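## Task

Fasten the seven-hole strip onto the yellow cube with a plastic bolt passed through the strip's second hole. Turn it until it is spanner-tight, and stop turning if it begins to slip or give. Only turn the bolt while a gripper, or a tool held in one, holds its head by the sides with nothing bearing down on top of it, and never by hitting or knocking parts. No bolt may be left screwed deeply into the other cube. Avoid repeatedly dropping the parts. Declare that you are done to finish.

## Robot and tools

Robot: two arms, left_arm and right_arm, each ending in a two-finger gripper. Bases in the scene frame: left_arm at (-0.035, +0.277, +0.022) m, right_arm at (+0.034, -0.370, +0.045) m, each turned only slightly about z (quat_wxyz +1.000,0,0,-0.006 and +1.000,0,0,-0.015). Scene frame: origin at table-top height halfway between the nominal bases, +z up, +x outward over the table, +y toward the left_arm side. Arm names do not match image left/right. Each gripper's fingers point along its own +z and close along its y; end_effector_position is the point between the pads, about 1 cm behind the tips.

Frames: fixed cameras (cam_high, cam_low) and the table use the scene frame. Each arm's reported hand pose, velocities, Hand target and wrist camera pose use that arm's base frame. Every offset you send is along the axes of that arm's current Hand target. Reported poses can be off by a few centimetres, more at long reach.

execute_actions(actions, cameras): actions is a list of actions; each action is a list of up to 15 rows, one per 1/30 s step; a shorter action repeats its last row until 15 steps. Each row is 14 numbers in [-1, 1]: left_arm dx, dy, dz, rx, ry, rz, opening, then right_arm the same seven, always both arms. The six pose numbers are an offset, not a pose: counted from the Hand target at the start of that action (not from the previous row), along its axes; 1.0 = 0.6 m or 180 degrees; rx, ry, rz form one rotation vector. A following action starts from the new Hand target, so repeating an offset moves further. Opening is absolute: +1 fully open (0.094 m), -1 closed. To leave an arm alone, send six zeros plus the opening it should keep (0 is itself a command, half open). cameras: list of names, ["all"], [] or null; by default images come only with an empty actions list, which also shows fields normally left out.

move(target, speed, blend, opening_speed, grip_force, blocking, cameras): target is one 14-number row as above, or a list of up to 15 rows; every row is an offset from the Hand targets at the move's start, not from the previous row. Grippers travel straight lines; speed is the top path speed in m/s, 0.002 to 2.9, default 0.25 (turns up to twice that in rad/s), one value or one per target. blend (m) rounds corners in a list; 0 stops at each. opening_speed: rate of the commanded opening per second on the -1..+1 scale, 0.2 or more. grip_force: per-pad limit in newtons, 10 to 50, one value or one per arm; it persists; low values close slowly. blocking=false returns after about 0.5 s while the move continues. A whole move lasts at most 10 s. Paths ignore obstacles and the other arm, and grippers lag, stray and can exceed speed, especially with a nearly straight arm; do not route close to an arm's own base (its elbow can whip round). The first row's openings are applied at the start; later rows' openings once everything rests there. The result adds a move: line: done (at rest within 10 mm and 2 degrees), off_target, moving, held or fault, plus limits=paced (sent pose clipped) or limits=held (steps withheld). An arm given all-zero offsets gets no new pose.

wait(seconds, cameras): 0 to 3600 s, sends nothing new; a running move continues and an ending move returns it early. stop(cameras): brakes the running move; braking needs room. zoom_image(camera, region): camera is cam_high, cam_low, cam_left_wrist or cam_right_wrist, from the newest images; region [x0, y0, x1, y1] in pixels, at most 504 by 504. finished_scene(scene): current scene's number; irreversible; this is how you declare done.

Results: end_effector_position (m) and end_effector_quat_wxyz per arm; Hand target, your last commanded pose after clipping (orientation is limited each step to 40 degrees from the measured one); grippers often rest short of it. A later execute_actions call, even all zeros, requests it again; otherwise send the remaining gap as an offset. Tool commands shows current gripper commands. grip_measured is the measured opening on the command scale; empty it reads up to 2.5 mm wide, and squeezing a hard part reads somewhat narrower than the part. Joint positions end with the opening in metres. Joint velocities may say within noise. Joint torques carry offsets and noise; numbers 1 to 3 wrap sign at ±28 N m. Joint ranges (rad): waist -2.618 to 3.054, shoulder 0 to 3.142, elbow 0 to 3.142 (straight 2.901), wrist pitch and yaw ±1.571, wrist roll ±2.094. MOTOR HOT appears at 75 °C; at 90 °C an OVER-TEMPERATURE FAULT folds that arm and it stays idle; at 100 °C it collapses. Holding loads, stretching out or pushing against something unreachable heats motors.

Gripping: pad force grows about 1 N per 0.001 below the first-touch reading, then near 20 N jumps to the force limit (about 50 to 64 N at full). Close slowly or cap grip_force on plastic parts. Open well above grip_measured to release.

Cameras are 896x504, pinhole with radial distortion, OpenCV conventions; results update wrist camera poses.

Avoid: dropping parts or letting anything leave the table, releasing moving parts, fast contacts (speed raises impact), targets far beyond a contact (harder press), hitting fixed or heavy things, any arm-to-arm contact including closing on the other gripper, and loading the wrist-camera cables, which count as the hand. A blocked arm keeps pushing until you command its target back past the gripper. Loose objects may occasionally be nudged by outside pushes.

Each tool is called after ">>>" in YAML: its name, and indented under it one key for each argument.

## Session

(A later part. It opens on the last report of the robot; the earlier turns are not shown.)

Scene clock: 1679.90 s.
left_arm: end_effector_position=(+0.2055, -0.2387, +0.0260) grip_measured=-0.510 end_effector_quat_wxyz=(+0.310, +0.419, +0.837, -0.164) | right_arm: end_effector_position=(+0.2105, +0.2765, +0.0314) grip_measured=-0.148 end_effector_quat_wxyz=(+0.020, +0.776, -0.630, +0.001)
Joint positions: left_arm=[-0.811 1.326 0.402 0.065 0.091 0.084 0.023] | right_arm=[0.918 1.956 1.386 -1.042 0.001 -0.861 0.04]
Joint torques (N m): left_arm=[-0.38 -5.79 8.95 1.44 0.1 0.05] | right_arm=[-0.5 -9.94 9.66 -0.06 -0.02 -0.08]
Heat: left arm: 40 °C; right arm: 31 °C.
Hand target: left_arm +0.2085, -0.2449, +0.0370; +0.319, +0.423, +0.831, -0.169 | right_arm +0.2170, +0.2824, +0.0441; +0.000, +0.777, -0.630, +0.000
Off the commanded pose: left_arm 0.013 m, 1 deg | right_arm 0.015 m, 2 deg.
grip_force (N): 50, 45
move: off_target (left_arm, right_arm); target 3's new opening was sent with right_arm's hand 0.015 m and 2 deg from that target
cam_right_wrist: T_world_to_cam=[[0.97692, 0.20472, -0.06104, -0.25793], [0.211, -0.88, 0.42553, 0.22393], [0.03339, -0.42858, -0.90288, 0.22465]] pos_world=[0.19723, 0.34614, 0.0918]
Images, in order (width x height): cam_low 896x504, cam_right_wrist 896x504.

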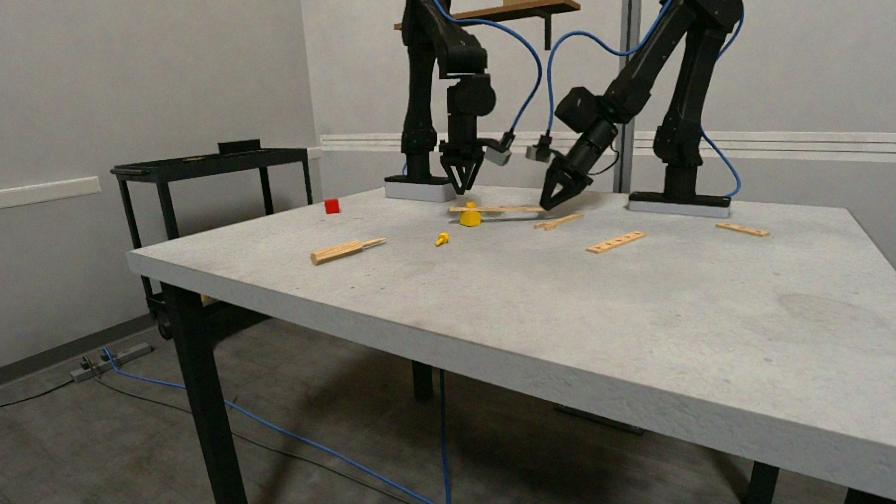

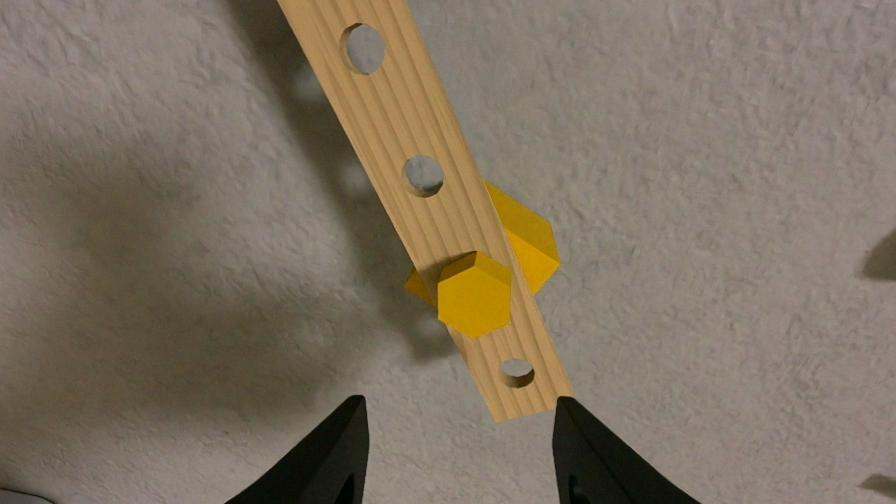

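>>> move:
  target: [0.0066,0,0.0075,0,0,0,-0.65,-0.0154,0.0075,0.0777,0,0,0,-0.15]
  speed: 0.1
  cameras: ["cam_right_wrist","cam_low"]

>>> zoom_image:
  camera: "cam_right_wrist"
  region: [340, 300, 590, 500]

>>> zoom_image:
  camera: "cam_low"
  region: [440, 170, 560, 230]

Scene clock: 1689.27 s.
left_arm: end_effector_position=(+0.2063, -0.2395, +0.0270) grip_measured=-0.510 end_effector_quat_wxyz=(+0.313, +0.419, +0.836, -0.165) | right_arm: end_effector_position=(+0.2130, +0.2914, +0.0034) grip_measured=-0.148 end_effector_quat_wxyz=(-0.005, +0.778, -0.629, +0.000)
Joint positions: left_arm=[-0.811 1.326 0.402 0.071 0.091 0.084 0.023] | right_arm=[0.937 1.998 1.328 -0.892 0.001 -0.844 0.04]
Joint torques (N m): left_arm=[-0.42 -3.7 7.6 1.75 0.11 0.03] | right_arm=[0.18 -7.45 6.31 0.17 -0.02 0.04]
Heat: left arm: 39 °C; right arm: 31 °C.
Hand target: left_arm +0.2085, -0.2450, +0.0310; +0.318, +0.423, +0.831, -0.169 | right_arm +0.2107, +0.2905, -0.0026; +0.000, +0.777, -0.630, +0.000
Off the commanded pose: left_arm 0.007 m, 1 deg | right_arm 0.006 m, 1 deg.
grip_force (N): 50, 45
move: done
cam_right_wrist: T_world_to_cam=[[0.97755, 0.2094, -0.02325, -0.26669], [0.20131, -0.89576, 0.39634, 0.25512], [0.06216, -0.39212, -0.91781, 0.1889]] pos_world=[0.19761, 0.35844, 0.06606]
Images, in order (width x height): cam_low 896x504, cam_right_wrist 896x504.

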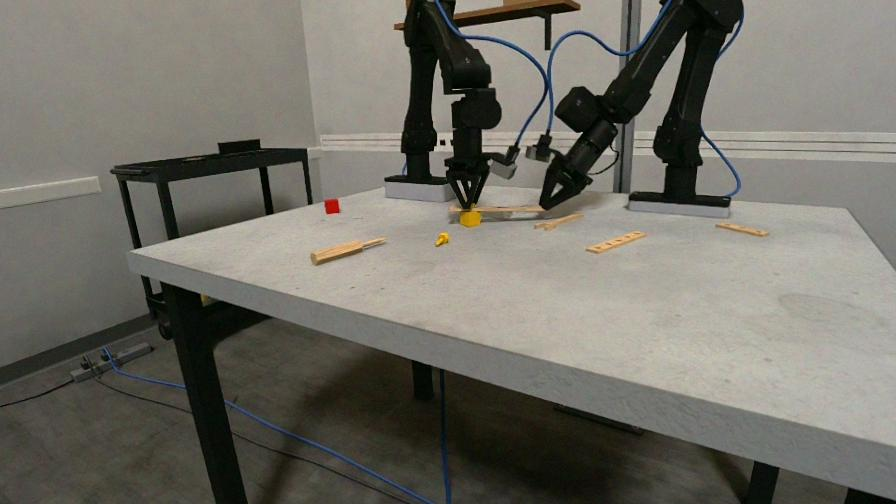

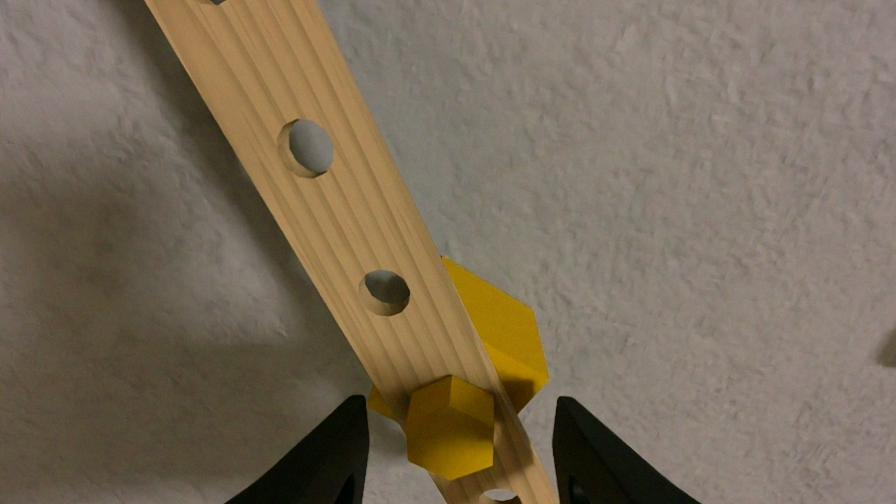

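Scaled by 2.016.

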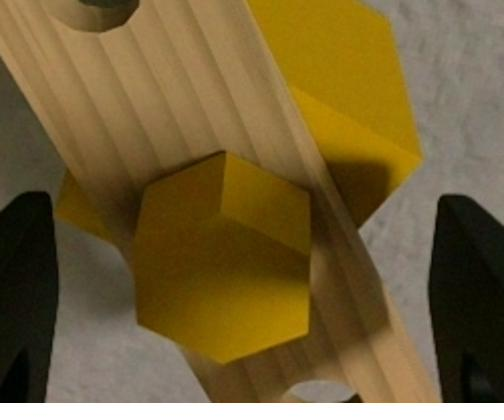

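Scaled by 4.200.

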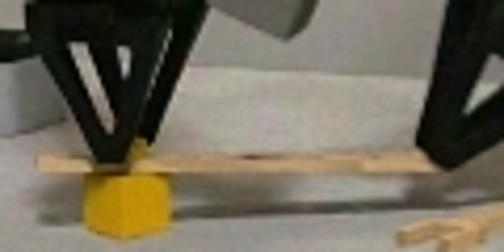

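>>> move:
  target:
    - [0,0,0,0,0,0,-0.65,0,0.003,-0.008,0,0,0,-0.3]
    - [0,0,0,0,0,0,-0.65,0,0.003,0.002,0,0,0,-0.3]
    - [0,0,0,0,0,0,-0.65,0,0.003,0.002,0,0,0,-0.7]
    - [0,0,0,0,0,0,-0.65,0,0.003,0.004,0,0,0.333,-0.7]
  speed: [0.12,0.12,0.12,0.25]
  cameras: ["cam_right_wrist","cam_low"]

>>> zoom_image:
  camera: "cam_right_wrist"
  region: [340, 300, 590, 500]

>>> zoom_image:
  camera: "cam_low"
  region: [440, 170, 560, 230]

Scene clock: 1697.30 s.
left_arm: end_effector_position=(+0.2071, -0.2404, +0.0281) grip_measured=-0.510 end_effector_quat_wxyz=(+0.316, +0.419, +0.835, -0.166) | right_arm: end_effector_position=(+0.2122, +0.2919, +0.0022) grip_measured=-0.647 end_effector_quat_wxyz=(+0.005, -0.361, +0.932, +0.003)
Joint positions: left_arm=[-0.811 1.326 0.402 0.078 0.091 0.084 0.023] | right_arm=[0.94 1.998 1.323 -0.885 0.001 0.2 0.017]
Joint torques (N m): left_arm=[-0.39 -3.75 7.8 1.7 0.11 0.04] | right_arm=[0.23 -7.54 5.74 0.19 -0.02 0.07]
Heat: left arm: 40 °C; right arm: 31 °C.
Hand target: left_arm +0.2085, -0.2450, +0.0310; +0.319, +0.423, +0.831, -0.169 | right_arm +0.2089, +0.2901, -0.0050; +0.000, -0.358, +0.934, +0.000
Off the commanded pose: left_arm 0.006 m, 1 deg | right_arm 0.008 m, 1 deg.
grip_force (N): 50, 45
move: done
cam_right_wrist: T_world_to_cam=[[0.6738, -0.73819, -0.03261, 0.07495], [-0.67107, -0.62982, 0.39115, 0.36372], [-0.30928, -0.24167, -0.91975, 0.22295]] pos_world=[0.26254, 0.33829, 0.06524]
Images, in order (width x height): cam_low 896x504, cam_right_wrist 896x504.

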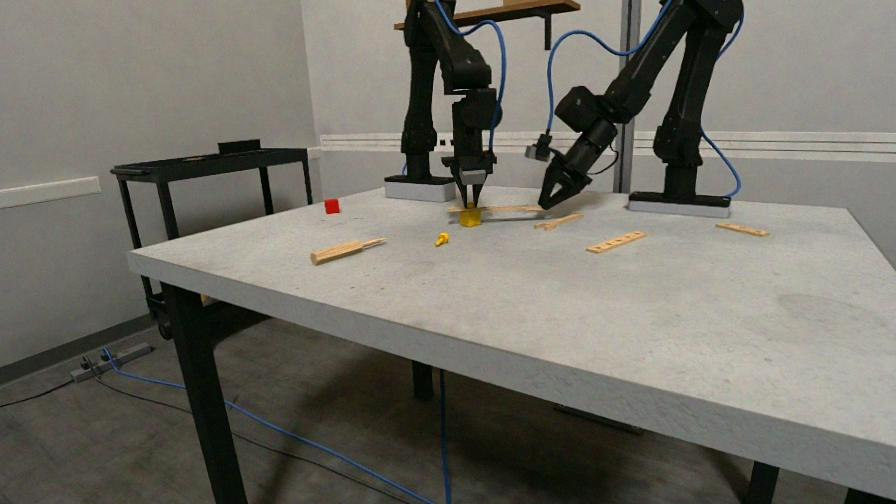

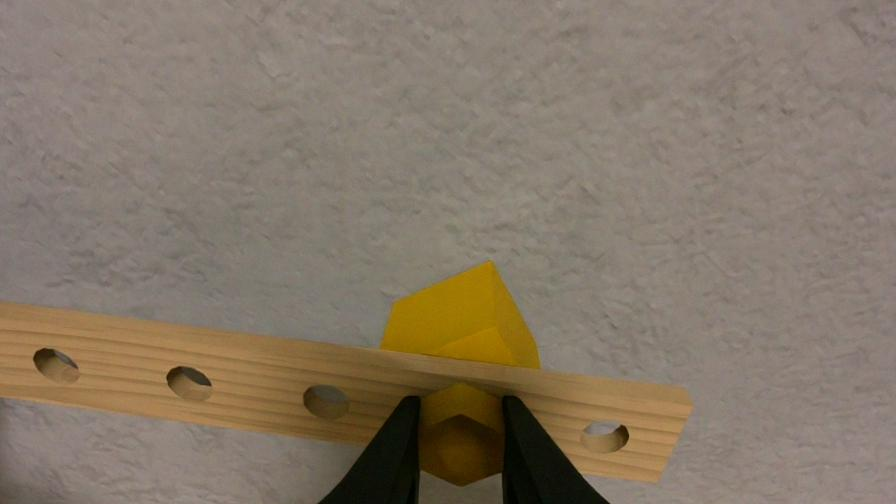

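Scaled by 2.016.

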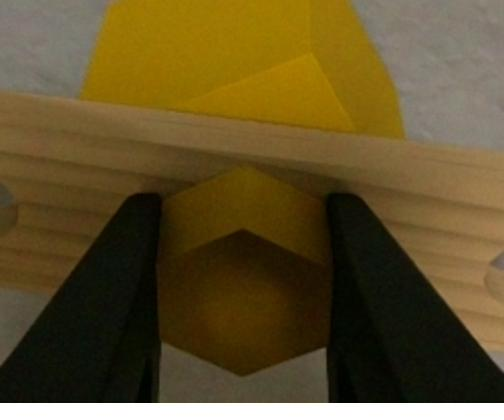

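Scaled by 4.200.

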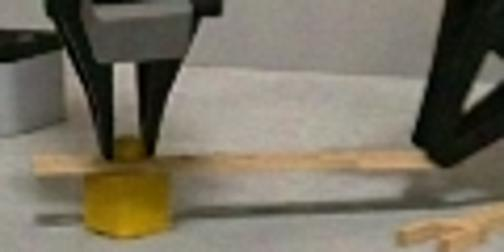

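>>> move:
  target:
    - [0,0,0,0,0,0,-0.65,0,0,0.003,0,0,0.333,-0.7]
  speed: [0.25]
  cameras: ["cam_right_wrist","cam_low"]

>>> zoom_image:
  camera: "cam_right_wrist"
  region: [340, 300, 590, 500]

>>> zoom_image:
  camera: "cam_low"
  region: [440, 170, 560, 230]

Scene clock: 1704.30 s.
left_arm: end_effector_position=(+0.2071, -0.2406, +0.0282) grip_measured=-0.510 end_effector_quat_wxyz=(+0.315, +0.416, +0.836, -0.167) | right_arm: end_effector_position=(+0.2124, +0.2922, +0.0019) grip_measured=-0.647 end_effector_quat_wxyz=(+0.004, +0.151, +0.989, +0.006)
Joint positions: left_arm=[-0.811 1.326 0.402 0.078 0.092 0.078 0.023] | right_arm=[0.94 1.998 1.322 -0.881 0.001 1.243 0.017]
Joint torques (N m): left_arm=[-0.27 -3.7 7.64 1.7 0.08 0.1] | right_arm=[0.23 -7.31 5.57 0.23 -0.02 0.11]
Heat: left arm: 39 °C; right arm: 30 °C.
Hand target: left_arm +0.2086, -0.2450, +0.0311; +0.319, +0.423, +0.831, -0.169 | right_arm +0.2090, +0.2902, -0.0068; +0.000, +0.156, +0.988, +0.000
Off the commanded pose: left_arm 0.005 m, 1 deg | right_arm 0.010 m, 1 deg.
grip_force (N): 50, 45
move: done
cam_right_wrist: T_world_to_cam=[[-0.29804, -0.95354, -0.04392, 0.34444], [-0.88113, 0.25713, 0.39686, 0.14964], [-0.36713, 0.15697, -0.91683, 0.11857]] pos_world=[0.27804, 0.27135, 0.06444]
Images, in order (width x height): cam_low 896x504, cam_right_wrist 896x504.

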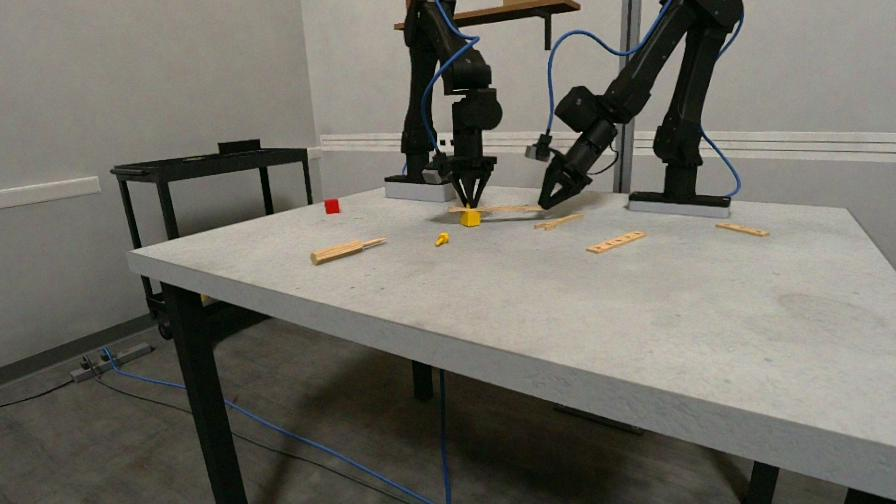

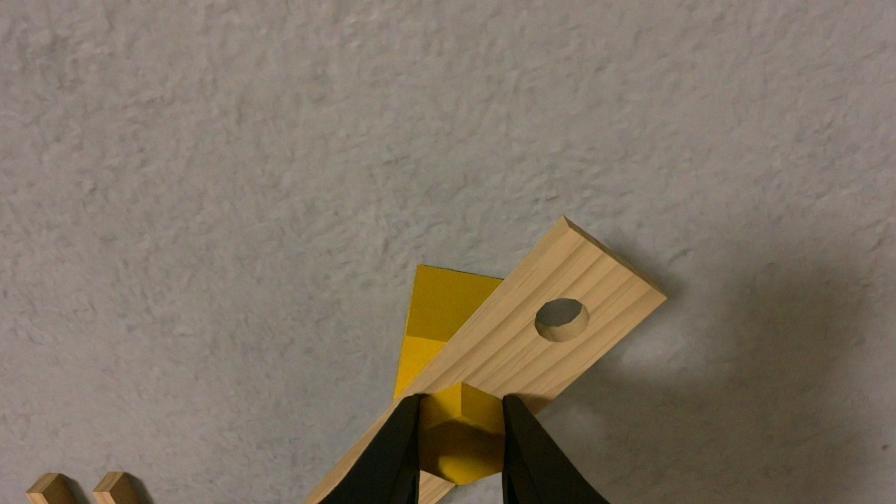

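Scaled by 2.016.

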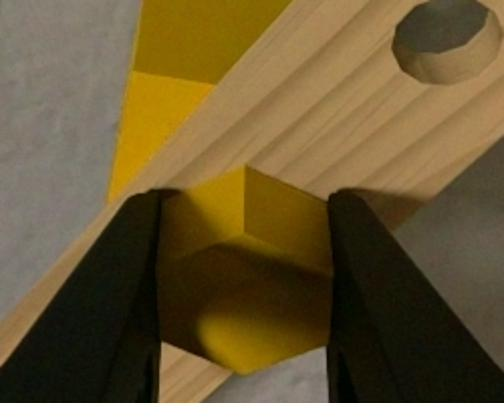

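Scaled by 4.200.

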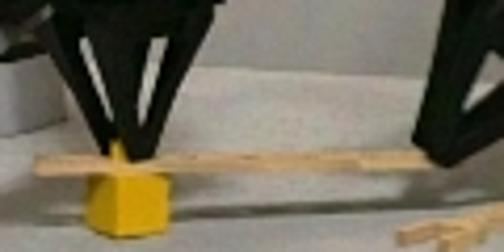

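>>> move:
  target:
    - [0,0,0,0,0,0,-0.65,0,0,-0.010,0,0,0,-0.1]
    - [0,0,0,0,0,0,-0.65,0,0,-0.084,0,0,0,-0.1]
    - [0,0,0,0,0,0,-0.65,0,0,-0.084,0,0,-0.667,-0.15]
    - [0,0,0,0,0,0,-0.65,0,0,-0.007,0,0,-0.667,-0.15]
  speed: [0.4,0.2,0.4,0.12]
  blend: [0,0.01,0.01,0]
  cameras: ["cam_right_wrist"]

>>> zoom_image:
  camera: "cam_right_wrist"
  region: [340, 300, 590, 500]

Scene clock: 1713.17 s.
left_arm: end_effector_position=(+0.2071, -0.2406, +0.0282) grip_measured=-0.510 end_effector_quat_wxyz=(+0.315, +0.417, +0.836, -0.167) | right_arm: end_effector_position=(+0.2106, +0.2912, +0.0032) grip_measured=-0.148 end_effector_quat_wxyz=(-0.004, +0.776, -0.631, +0.000)
Joint positions: left_arm=[-0.811 1.326 0.402 0.078 0.092 0.08 0.023] | right_arm=[0.942 1.993 1.321 -0.89 0 -0.833 0.04]
Joint torques (N m): left_arm=[-0.4 -3.71 7.72 1.71 0.11 0.07] | right_arm=[0.06 -7.53 6.3 0.16 -0.01 -0.07]
Heat: left arm: 39 °C; right arm: 31 °C.
Hand target: left_arm +0.2085, -0.2451, +0.0311; +0.319, +0.423, +0.831, -0.169 | right_arm +0.2089, +0.2902, -0.0026; +0.000, +0.778, -0.628, +0.000
Off the commanded pose: left_arm 0.006 m, 1 deg | right_arm 0.006 m, 1 deg.
grip_force (N): 50, 45
move: done; blend cut to 0 m at target 3; target 3's new opening was sent with right_arm's hand 0.015 m and 2 deg from that target
cam_right_wrist: T_world_to_cam=[[0.97879, 0.20344, -0.02417, -0.26287], [0.1962, -0.89683, 0.39648, 0.25695], [0.05898, -0.39282, -0.91772, 0.18969]] pos_world=[0.19569, 0.35844, 0.06586]

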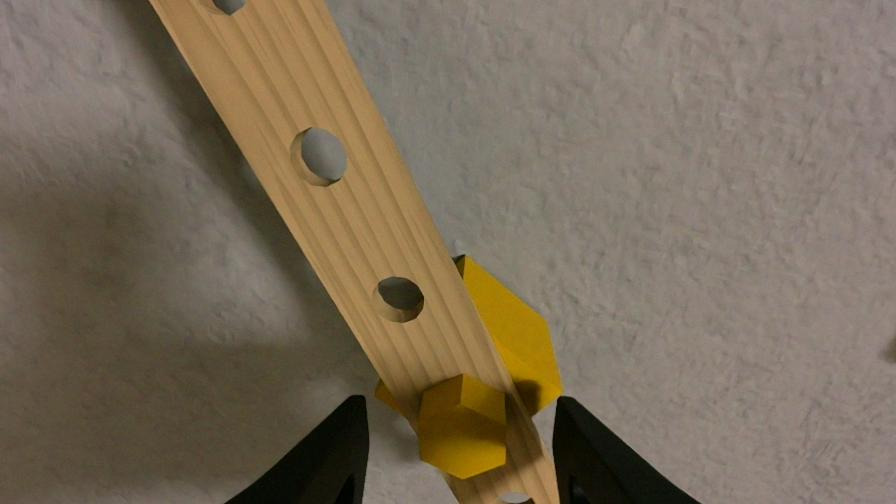

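Scaled by 2.016.

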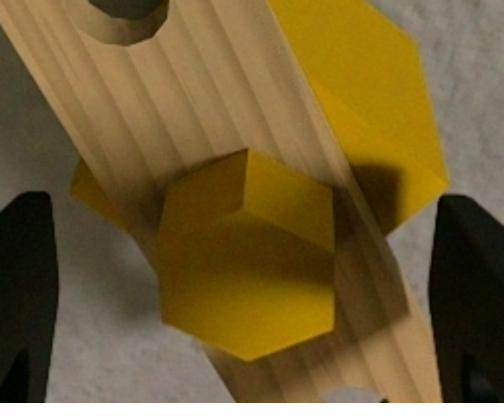

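>>> move:
  target:
    - [0,0,0,0,0,0,-0.65,0,0,0,0,0,0,-0.75]
    - [0,0,0,0,0,0,-0.65,0,0,0.006,0,0,0.33,-0.75]
    - [0,0,0,0,0,0,-0.65,0,0,0.008,0,0,0.667,-0.75]
  speed: [0.12,0.25,0.25]
  blend: [0,0.03,0]
  grip_force: [50,50]
  cameras: ["cam_right_wrist","cam_low"]

>>> zoom_image:
  camera: "cam_right_wrist"
  region: [340, 300, 590, 500]

>>> zoom_image:
  camera: "cam_low"
  region: [440, 170, 560, 230]

Scene clock: 1722.03 s.
left_arm: end_effector_position=(+0.2053, -0.2390, +0.0259) grip_measured=-0.510 end_effector_quat_wxyz=(+0.310, +0.423, +0.836, -0.163) | right_arm: end_effector_position=(+0.2112, +0.2908, +0.0032) grip_measured=-0.657 end_effector_quat_wxyz=(+0.005, +0.136, +0.991, +0.003)
Joint positions: left_arm=[-0.811 1.328 0.402 0.066 0.093 0.092 0.023] | right_arm=[0.943 1.993 1.321 -0.89 0.006 1.215 0.016]
Joint torques (N m): left_arm=[-0.36 -3.9 7.61 1.79 0.11 -0.04] | right_arm=[-0.02 -6.86 5.53 0.31 -0.08 0.37]
Heat: left arm: 39 °C; right arm: 31 °C.
Hand target: left_arm +0.2085, -0.2450, +0.0310; +0.319, +0.423, +0.831, -0.169 | right_arm +0.2089, +0.2901, -0.0074; +0.000, +0.156, +0.988, +0.000
Off the commanded pose: left_arm 0.009 m, 1 deg | right_arm 0.011 m, 2 deg.
move: off_target (right_arm)
cam_right_wrist: T_world_to_cam=[[-0.26805, -0.96268, -0.03739, 0.33911], [-0.88928, 0.23231, 0.39398, 0.15732], [-0.37059, 0.13886, -0.91836, 0.1256]] pos_world=[0.27735, 0.27247, 0.06604]
Images, in order (width x height): cam_low 896x504, cam_right_wrist 896x504.

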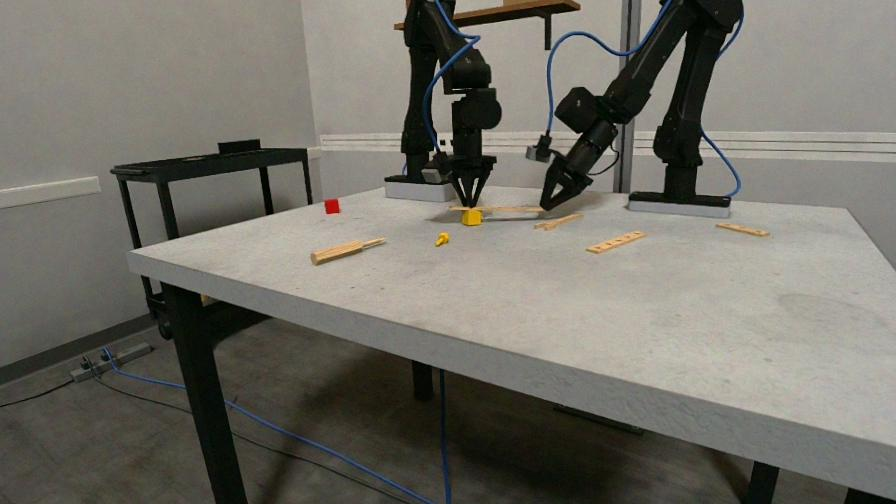

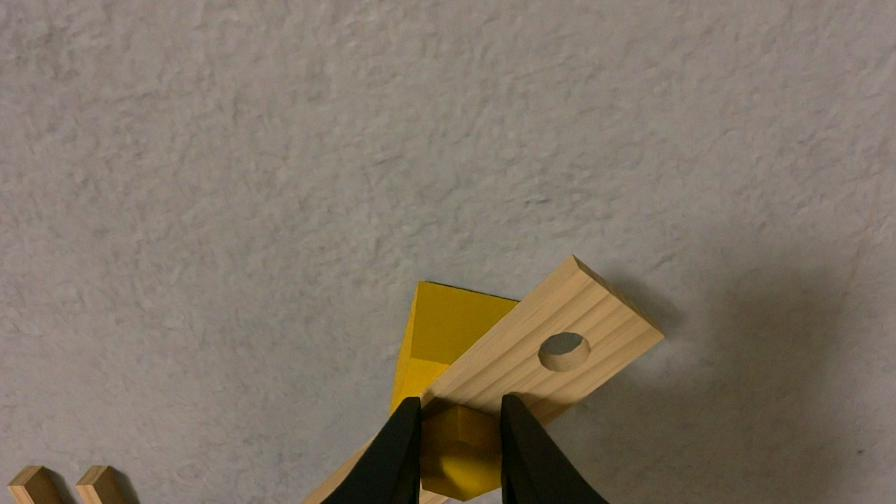

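Scaled by 2.016.

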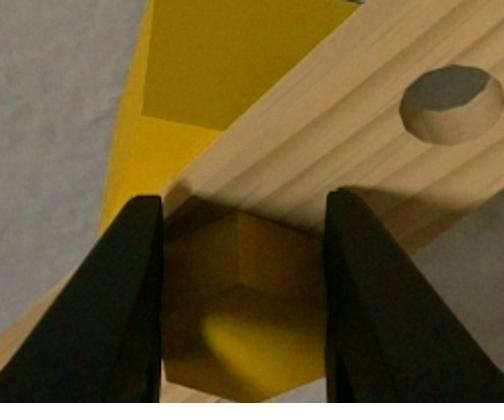

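Scaled by 4.200.

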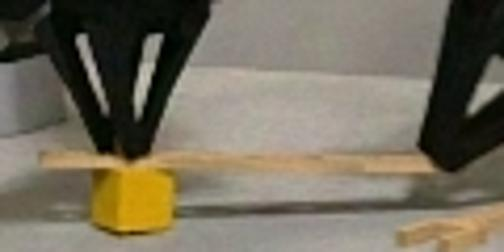

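>>> move:
  target:
    - [0,0,0,0,0,0,-0.65,0,0,-0.010,0,0,0,-0.1]
    - [0,0,0,0,0,0,-0.65,0,0,-0.084,0,0,0,-0.1]
    - [0,0,0,0,0,0,-0.65,0,0,-0.084,0,0,-0.667,-0.15]
  speed: [0.4,0.2,0.4]
  blend: [0,0.01,0]
  cameras: ["cam_right_wrist","cam_low"]

>>> zoom_image:
  camera: "cam_right_wrist"
  region: [400, 200, 600, 400]

>>> zoom_image:
  camera: "cam_low"
  region: [445, 180, 495, 230]

>>> zoom_image:
  camera: "cam_low"
  region: [440, 170, 560, 230]

Scene clock: 1731.23 s.
left_arm: end_effector_position=(+0.2059, -0.2397, +0.0266) grip_measured=-0.510 end_effector_quat_wxyz=(+0.312, +0.423, +0.835, -0.164) | right_arm: end_effector_position=(+0.2045, +0.2825, +0.0300) grip_measured=-0.148 end_effector_quat_wxyz=(+0.020, +0.776, -0.631, +0.003)
Joint positions: left_arm=[-0.811 1.328 0.402 0.071 0.093 0.091 0.023] | right_arm=[0.943 1.963 1.39 -1.039 0.003 -0.833 0.04]
Joint torques (N m): left_arm=[-0.4 -3.89 7.61 1.74 0.09 -0.01] | right_arm=[-0.03 -10.02 9.69 -0.07 -0.04 -0.08]
Heat: left arm: 40 °C; right arm: 31 °C.
Hand target: left_arm +0.2085, -0.2451, +0.0311; +0.319, +0.423, +0.831, -0.169 | right_arm +0.2090, +0.2902, +0.0430; +0.000, +0.778, -0.628, +0.000
Off the commanded pose: left_arm 0.007 m, 1 deg | right_arm 0.016 m, 2 deg.
move: off_target (right_arm); target 3's new opening was sent with right_arm's hand 0.016 m and 2 deg from that target
cam_right_wrist: T_world_to_cam=[[0.97756, 0.20212, -0.05929, -0.2529], [0.20781, -0.87945, 0.42824, 0.23147], [0.03441, -0.43096, -0.90172, 0.22659]] pos_world=[0.19133, 0.35233, 0.0902]
Images, in order (width x height): cam_low 896x504, cam_right_wrist 896x504.

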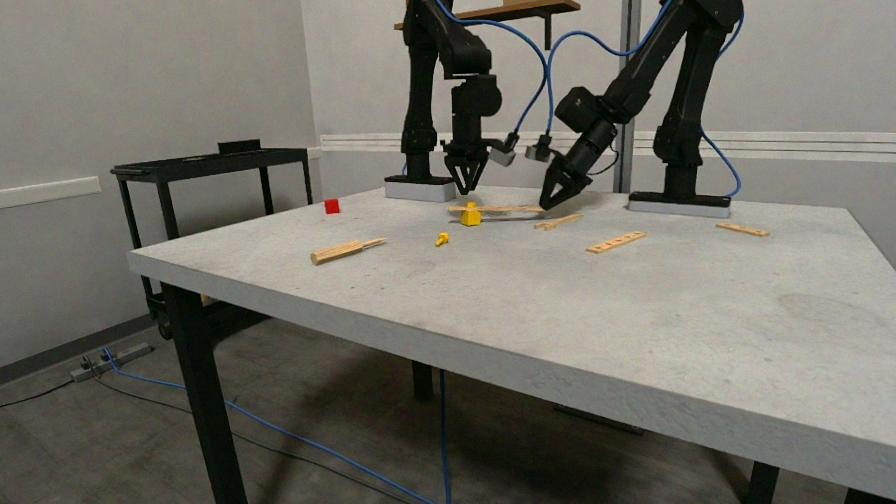

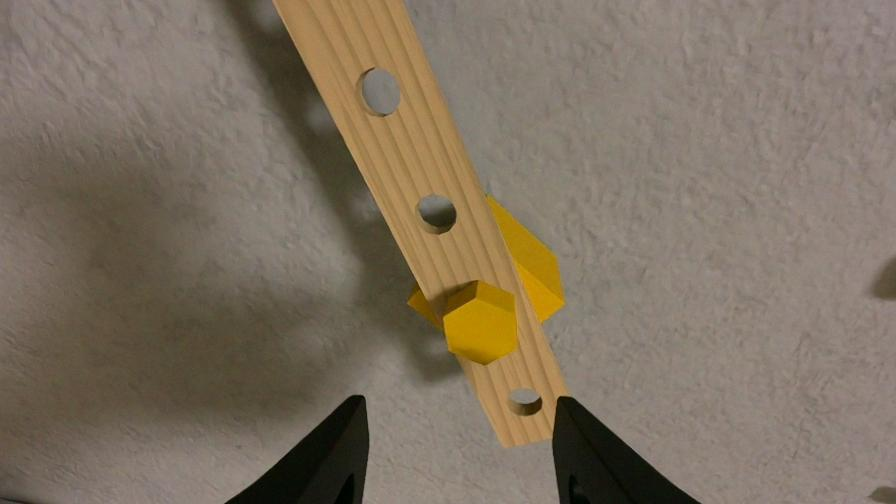

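Scaled by 2.520.

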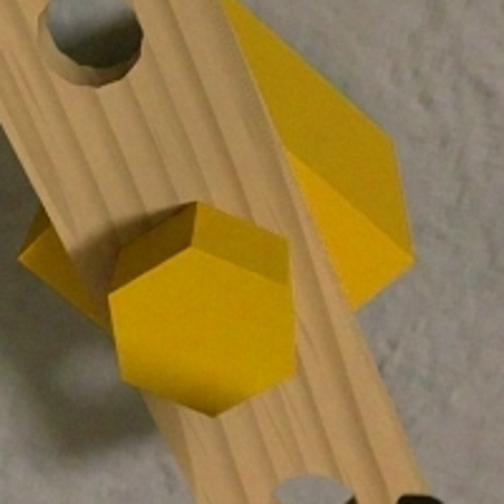

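Scaled by 10.080.

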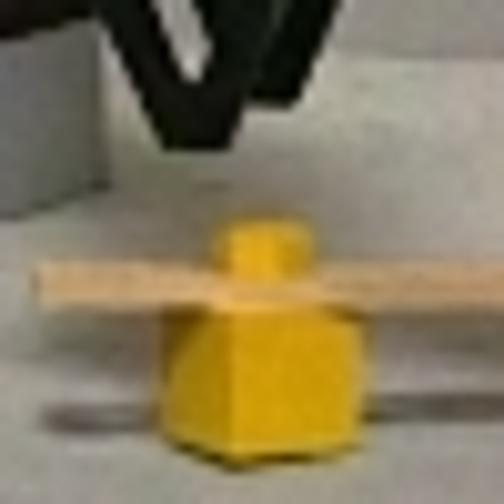

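Scaled by 4.200.

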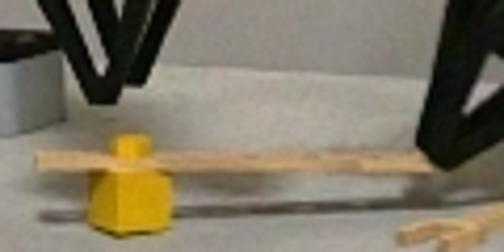

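>>> move:
  target:
    - [0,0,0,0,0,0,-0.65,0,0.002,0.0765,0,0,0,-0.15]
  speed: 0.12
  cameras: ["cam_right_wrist"]

>>> zoom_image:
  camera: "cam_right_wrist"
  region: [340, 300, 590, 500]

Scene clock: 1736.60 s.
left_arm: end_effector_position=(+0.2059, -0.2397, +0.0266) grip_measured=-0.510 end_effector_quat_wxyz=(+0.312, +0.423, +0.835, -0.164) | right_arm: end_effector_position=(+0.2104, +0.2905, +0.0032) grip_measured=-0.148 end_effector_quat_wxyz=(-0.005, +0.776, -0.631, +0.001)
Joint positions: left_arm=[-0.811 1.328 0.402 0.071 0.093 0.091 0.023] | right_arm=[0.943 1.99 1.317 -0.887 0.003 -0.833 0.04]
Joint torques (N m): left_arm=[-0.39 -3.88 7.69 1.75 0.09 -0.02] | right_arm=[0.16 -7.42 6.24 0.16 -0.04 -0.05]
Heat: left arm: 40 °C; right arm: 30 °C.
Hand target: left_arm +0.2085, -0.2451, +0.0311; +0.319, +0.423, +0.831, -0.169 | right_arm +0.2078, +0.2899, -0.0028; +0.000, +0.778, -0.628, +0.000
Off the commanded pose: left_arm 0.007 m, 1 deg | right_arm 0.007 m, 1 deg.
move: done
cam_right_wrist: T_world_to_cam=[[0.97878, 0.20375, -0.02172, -0.26264], [0.19543, -0.8964, 0.39784, 0.25643], [0.06159, -0.39364, -0.9172, 0.18914]] pos_world=[0.1953, 0.35783, 0.06576]

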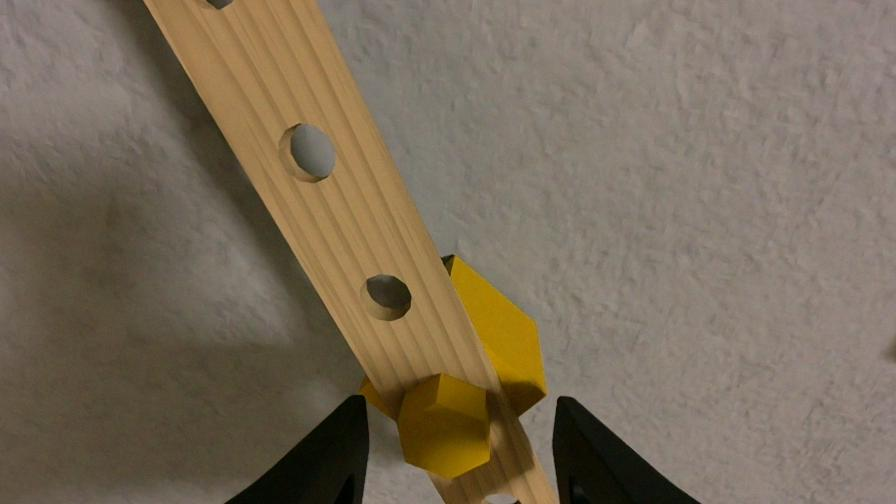

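Scaled by 2.016.

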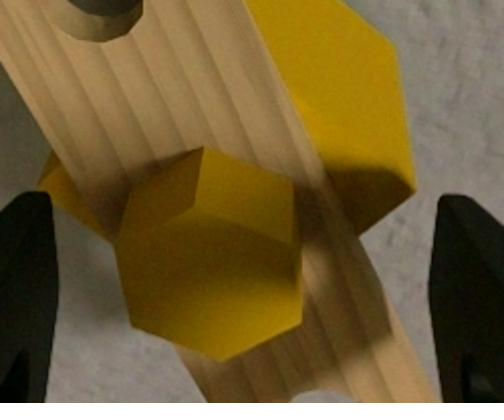

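>>> move:
  target:
    - [0,0,0,0,0,0,-0.65,0,0.0058,-0.008,0,0,-0.033,-0.3]
    - [0,0,0,0,0,0,-0.65,0,0.0058,0.002,0,0,-0.033,-0.3]
    - [0,0,0,0,0,0,-0.65,0,0.0058,0.002,0,0,-0.033,-0.75]
  speed: [0.12,0.12,0.12]
  cameras: ["cam_right_wrist"]

>>> zoom_image:
  camera: "cam_right_wrist"
  region: [340, 300, 590, 500]

Scene clock: 1741.73 s.
left_arm: end_effector_position=(+0.2057, -0.2399, +0.0265) grip_measured=-0.510 end_effector_quat_wxyz=(+0.312, +0.423, +0.835, -0.165) | right_arm: end_effector_position=(+0.2079, +0.2882, +0.0003) grip_measured=-0.568 end_effector_quat_wxyz=(-0.001, +0.813, -0.583, +0.005)
Joint positions: left_arm=[-0.811 1.328 0.402 0.071 0.096 0.092 0.023] | right_arm=[0.949 1.99 1.304 -0.883 0.011 -0.949 0.02]
Joint torques (N m): left_arm=[-0.51 -3.97 7.69 1.76 0.06 -0.04] | right_arm=[0.25 -7.9 5.98 0.19 -0.13 0.12]
Heat: left arm: 40 °C; right arm: 30 °C.
Hand target: left_arm +0.2085, -0.2450, +0.0309; +0.318, +0.423, +0.831, -0.168 | right_arm +0.2043, +0.2891, -0.0041; +0.000, +0.809, -0.587, +0.000
Off the commanded pose: left_arm 0.007 m, 1 deg | right_arm 0.006 m, 1 deg.
move: done
cam_right_wrist: T_world_to_cam=[[0.94701, 0.32038, -0.02319, -0.28676], [0.30141, -0.86133, 0.40898, 0.22379], [0.11106, -0.3943, -0.91225, 0.17556]] pos_world=[0.18461, 0.35385, 0.06198]

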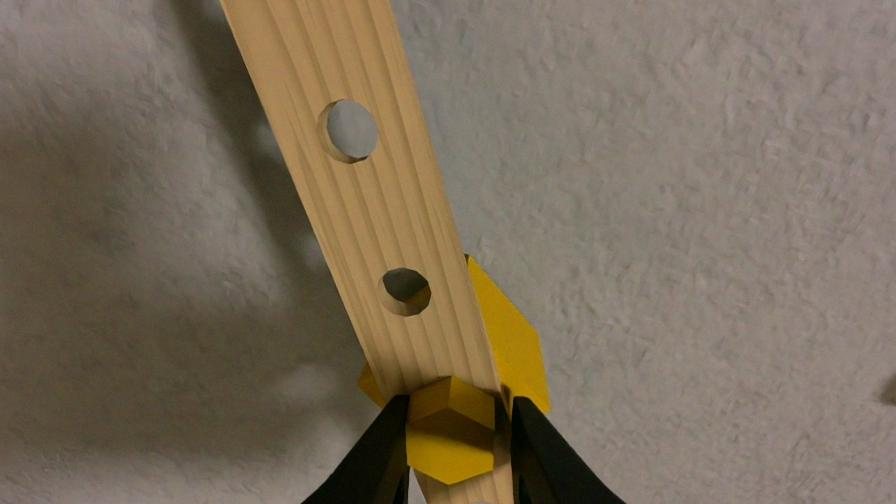

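Scaled by 2.016.

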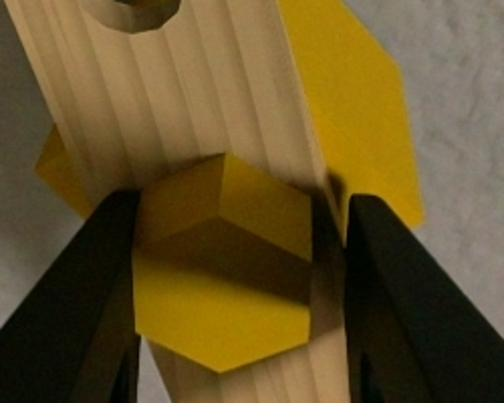

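>>> move:
  target:
    - [0,0,0,0,0,0,-0.65,0,0,0,0,0,0,-0.35]
    - [0,0,0,0,0,0,-0.65,0,0.001,-0.035,0,0,0,-0.35]
    - [0,0,0,0,0,0,-0.65,0,0.001,-0.003,0,0,0,-0.35]
  speed: [0.12,0.12,0.12]
  cameras: ["cam_right_wrist"]

>>> zoom_image:
  camera: "cam_right_wrist"
  region: [340, 300, 590, 500]

Scene clock: 1747.00 s.
left_arm: end_effector_position=(+0.2044, -0.2416, +0.0271) grip_measured=-0.510 end_effector_quat_wxyz=(+0.311, +0.425, +0.833, -0.170) | right_arm: end_effector_position=(+0.2074, +0.2873, +0.0003) grip_measured=-0.352 end_effector_quat_wxyz=(+0.001, +0.809, -0.587, +0.006)
Joint positions: left_arm=[-0.811 1.328 0.402 0.074 0.106 0.092 0.023] | right_arm=[0.949 1.99 1.304 -0.886 0.011 -0.938 0.03]
Joint torques (N m): left_arm=[-0.34 -3.93 7.68 1.73 -0.04 -0.03] | right_arm=[0.32 -8.27 6.08 0.17 -0.12 0.03]
Heat: left arm: 40 °C; right arm: 30 °C.
Hand target: left_arm +0.2085, -0.2450, +0.0309; +0.318, +0.423, +0.831, -0.168 | right_arm +0.2038, +0.2889, -0.0023; +0.000, +0.809, -0.587, +0.000
Off the commanded pose: left_arm 0.007 m, 1 deg | right_arm 0.005 m, 1 deg.
move: done
cam_right_wrist: T_world_to_cam=[[0.95034, 0.31013, -0.02592, -0.28384], [0.2929, -0.86316, 0.4113, 0.22556], [0.10518, -0.39847, -0.91113, 0.17771]] pos_world=[0.18499, 0.35353, 0.06179]

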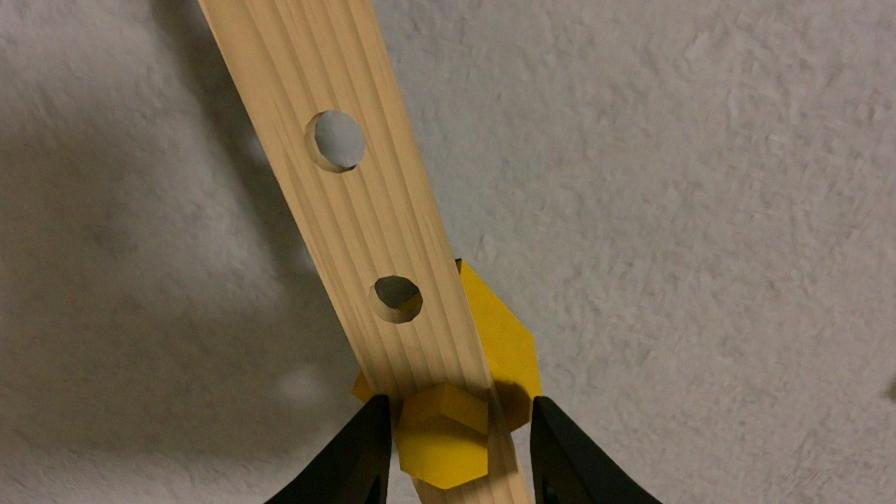

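Scaled by 2.016.

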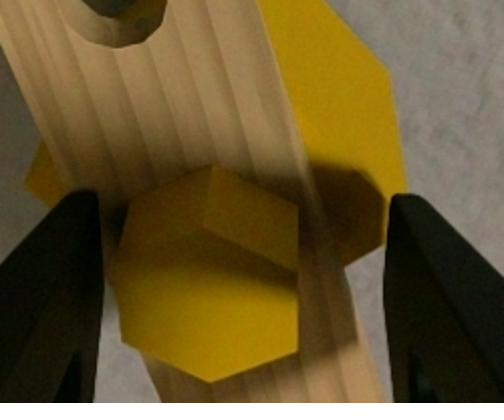

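>>> move:
  target:
    - [0,0,0,0,0,0,-0.65,0,0.005,-0.075,0,0,0,-0.15]
    - [0,0,0,0,0,0,-0.65,0,0.005,0.001,0,0,0,-0.15]
  speed: [0.15,0.12]
  cameras: ["cam_right_wrist"]

>>> zoom_image:
  camera: "cam_right_wrist"
  region: [340, 300, 590, 500]

Scene clock: 1752.07 s.
left_arm: end_effector_position=(+0.2044, -0.2416, +0.0271) grip_measured=-0.510 end_effector_quat_wxyz=(+0.311, +0.425, +0.833, -0.170) | right_arm: end_effector_position=(+0.2053, +0.2875, +0.0028) grip_measured=-0.152 end_effector_quat_wxyz=(-0.005, +0.809, -0.587, +0.006)
Joint positions: left_arm=[-0.811 1.328 0.402 0.074 0.106 0.092 0.023] | right_arm=[0.954 1.972 1.289 -0.877 0.011 -0.933 0.04]
Joint torques (N m): left_arm=[-0.4 -3.9 7.61 1.73 -0.03 -0.03] | right_arm=[0.35 -7.35 6.26 0.15 -0.13 0.03]
Heat: left arm: 40 °C; right arm: 30 °C.
Hand target: left_arm +0.2085, -0.2450, +0.0309; +0.318, +0.423, +0.831, -0.169 | right_arm +0.2009, +0.2881, -0.0028; +0.000, +0.809, -0.587, +0.000
Off the commanded pose: left_arm 0.007 m, 1 deg | right_arm 0.007 m, 1 deg.
move: done
cam_right_wrist: T_world_to_cam=[[0.95058, 0.31005, -0.01641, -0.28189], [0.28985, -0.86721, 0.4049, 0.22704], [0.11131, -0.38965, -0.91421, 0.17647]] pos_world=[0.18251, 0.35305, 0.06478]

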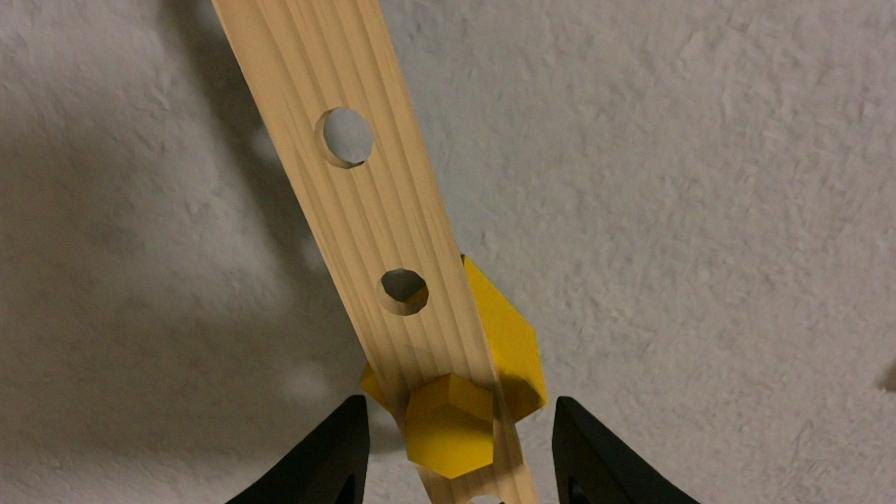

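Scaled by 2.016.

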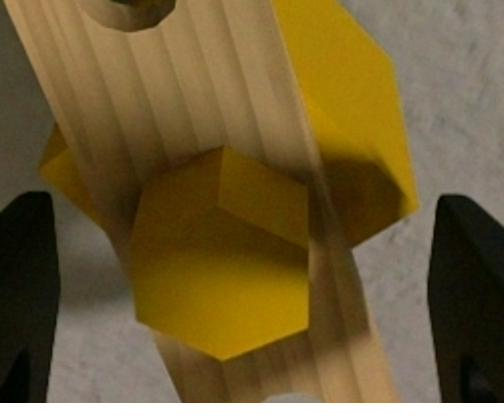

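>>> move:
  target:
    - [0,0,0,0,0,0,-0.65,0,0.0035,-0.012,0,0,0,-0.3]
    - [0,0,0,0,0,0,-0.65,0,0.0035,-0.002,0,0,0,-0.3]
    - [0,0,0,0,0,0,-0.65,0,0.0035,-0.002,0,0,0,-0.75]
  speed: [0.12,0.12,0.12]
  cameras: ["cam_right_wrist"]

>>> zoom_image:
  camera: "cam_right_wrist"
  region: [340, 300, 590, 500]

Scene clock: 1756.53 s.
left_arm: end_effector_position=(+0.2044, -0.2416, +0.0271) grip_measured=-0.510 end_effector_quat_wxyz=(+0.311, +0.425, +0.833, -0.170) | right_arm: end_effector_position=(+0.2038, +0.2879, +0.0028) grip_measured=-0.654 end_effector_quat_wxyz=(-0.004, +0.810, -0.587, +0.006)
Joint positions: left_arm=[-0.811 1.328 0.402 0.074 0.106 0.092 0.023] | right_arm=[0.958 1.972 1.289 -0.88 0.011 -0.93 0.016]
Joint torques (N m): left_arm=[-0.38 -3.95 7.68 1.72 -0.06 -0.03] | right_arm=[0.29 -7.97 5.81 0.15 -0.13 0.04]
Heat: left arm: 40 °C; right arm: 30 °C.
Hand target: left_arm +0.2085, -0.2450, +0.0309; +0.318, +0.423, +0.831, -0.169 | right_arm +0.1989, +0.2874, -0.0016; +0.000, +0.809, -0.587, +0.000
Off the commanded pose: left_arm 0.007 m, 1 deg | right_arm 0.007 m, 1 deg.
move: done
cam_right_wrist: T_world_to_cam=[[0.9502, 0.31111, -0.01817, -0.28081], [0.29135, -0.86613, 0.40611, 0.22722], [0.11061, -0.39118, -0.91364, 0.17738]] pos_world=[0.181, 0.35355, 0.06468]

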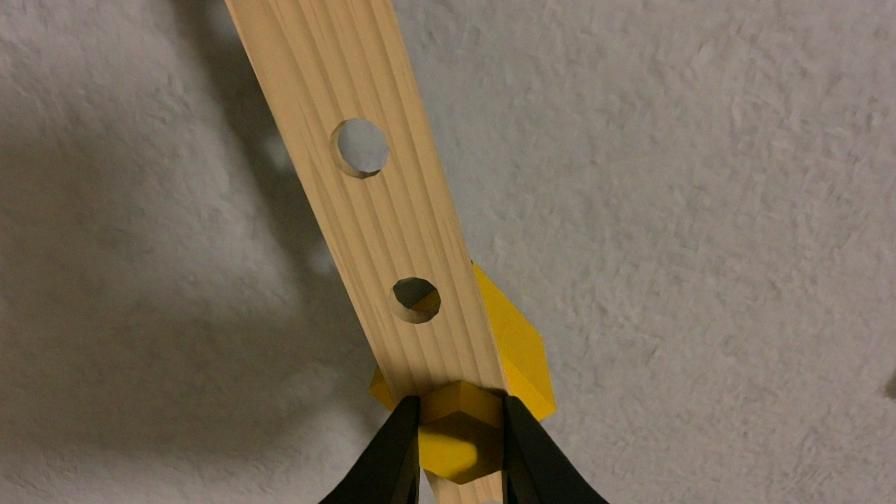

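Scaled by 2.016.

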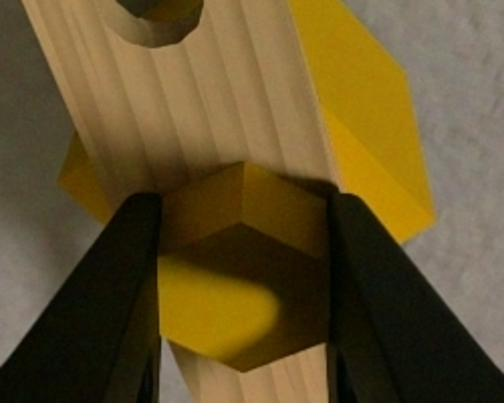

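>>> move:
  target:
    - [0,0,0,0,0,0,-0.65,0,0,0.004,0,0,0.333,-0.75]
  speed: [0.2]
  cameras: ["cam_right_wrist","cam_low"]

>>> zoom_image:
  camera: "cam_low"
  region: [440, 170, 560, 230]

Scene clock: 1761.70 s.
left_arm: end_effector_position=(+0.2036, -0.2428, +0.0275) grip_measured=-0.510 end_effector_quat_wxyz=(+0.311, +0.427, +0.831, -0.173) | right_arm: end_effector_position=(+0.2044, +0.2914, +0.0028) grip_measured=-0.659 end_effector_quat_wxyz=(+0.012, -0.420, +0.908, +0.000)
Joint positions: left_arm=[-0.812 1.328 0.402 0.076 0.113 0.095 0.023] | right_arm=[0.962 1.972 1.289 -0.867 0.012 0.096 0.016]
Joint torques (N m): left_arm=[-0.24 -3.9 7.71 1.69 -0.14 -0.07] | right_arm=[-0.08 -7.61 5.42 0.13 -0.13 0.22]
Heat: left arm: 40 °C; right arm: 30 °C.
Hand target: left_arm +0.2085, -0.2450, +0.0310; +0.318, +0.423, +0.831, -0.168 | right_arm +0.1990, +0.2874, -0.0040; +0.000, -0.408, +0.913, +0.000
Off the commanded pose: left_arm 0.006 m, 1 deg | right_arm 0.010 m, 2 deg.
move: done
cam_right_wrist: T_world_to_cam=[[0.76222, -0.64697, -0.0212, 0.03523], [-0.59181, -0.70976, 0.38209, 0.36513], [-0.26225, -0.27869, -0.92388, 0.22221]] pos_world=[0.24751, 0.34388, 0.06653]
Images, in order (width x height): cam_low 896x504, cam_right_wrist 896x504.

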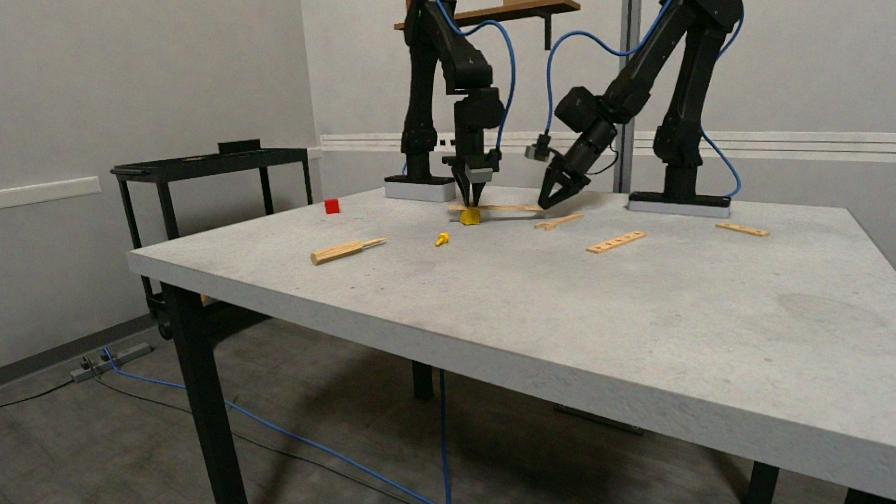

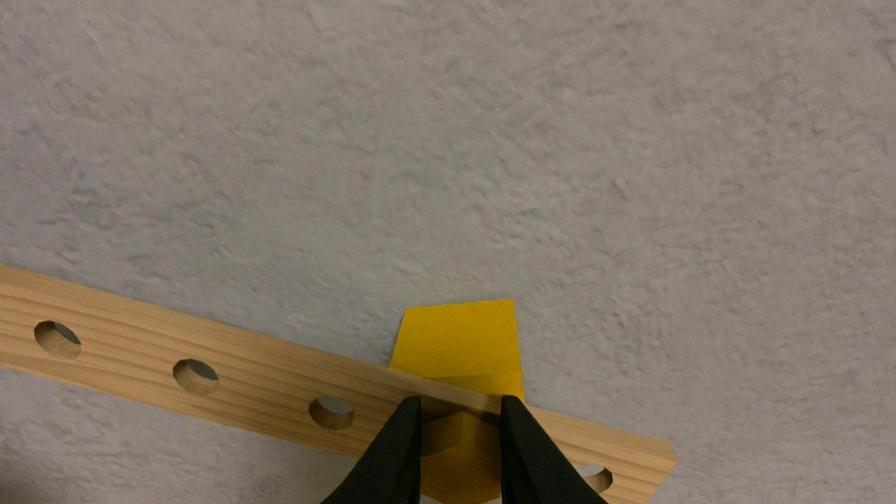

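Scaled by 4.200.

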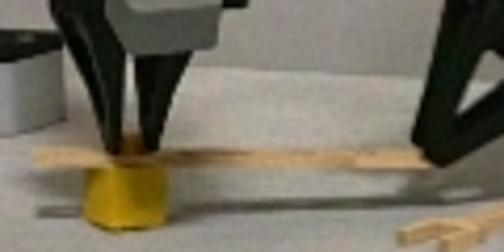

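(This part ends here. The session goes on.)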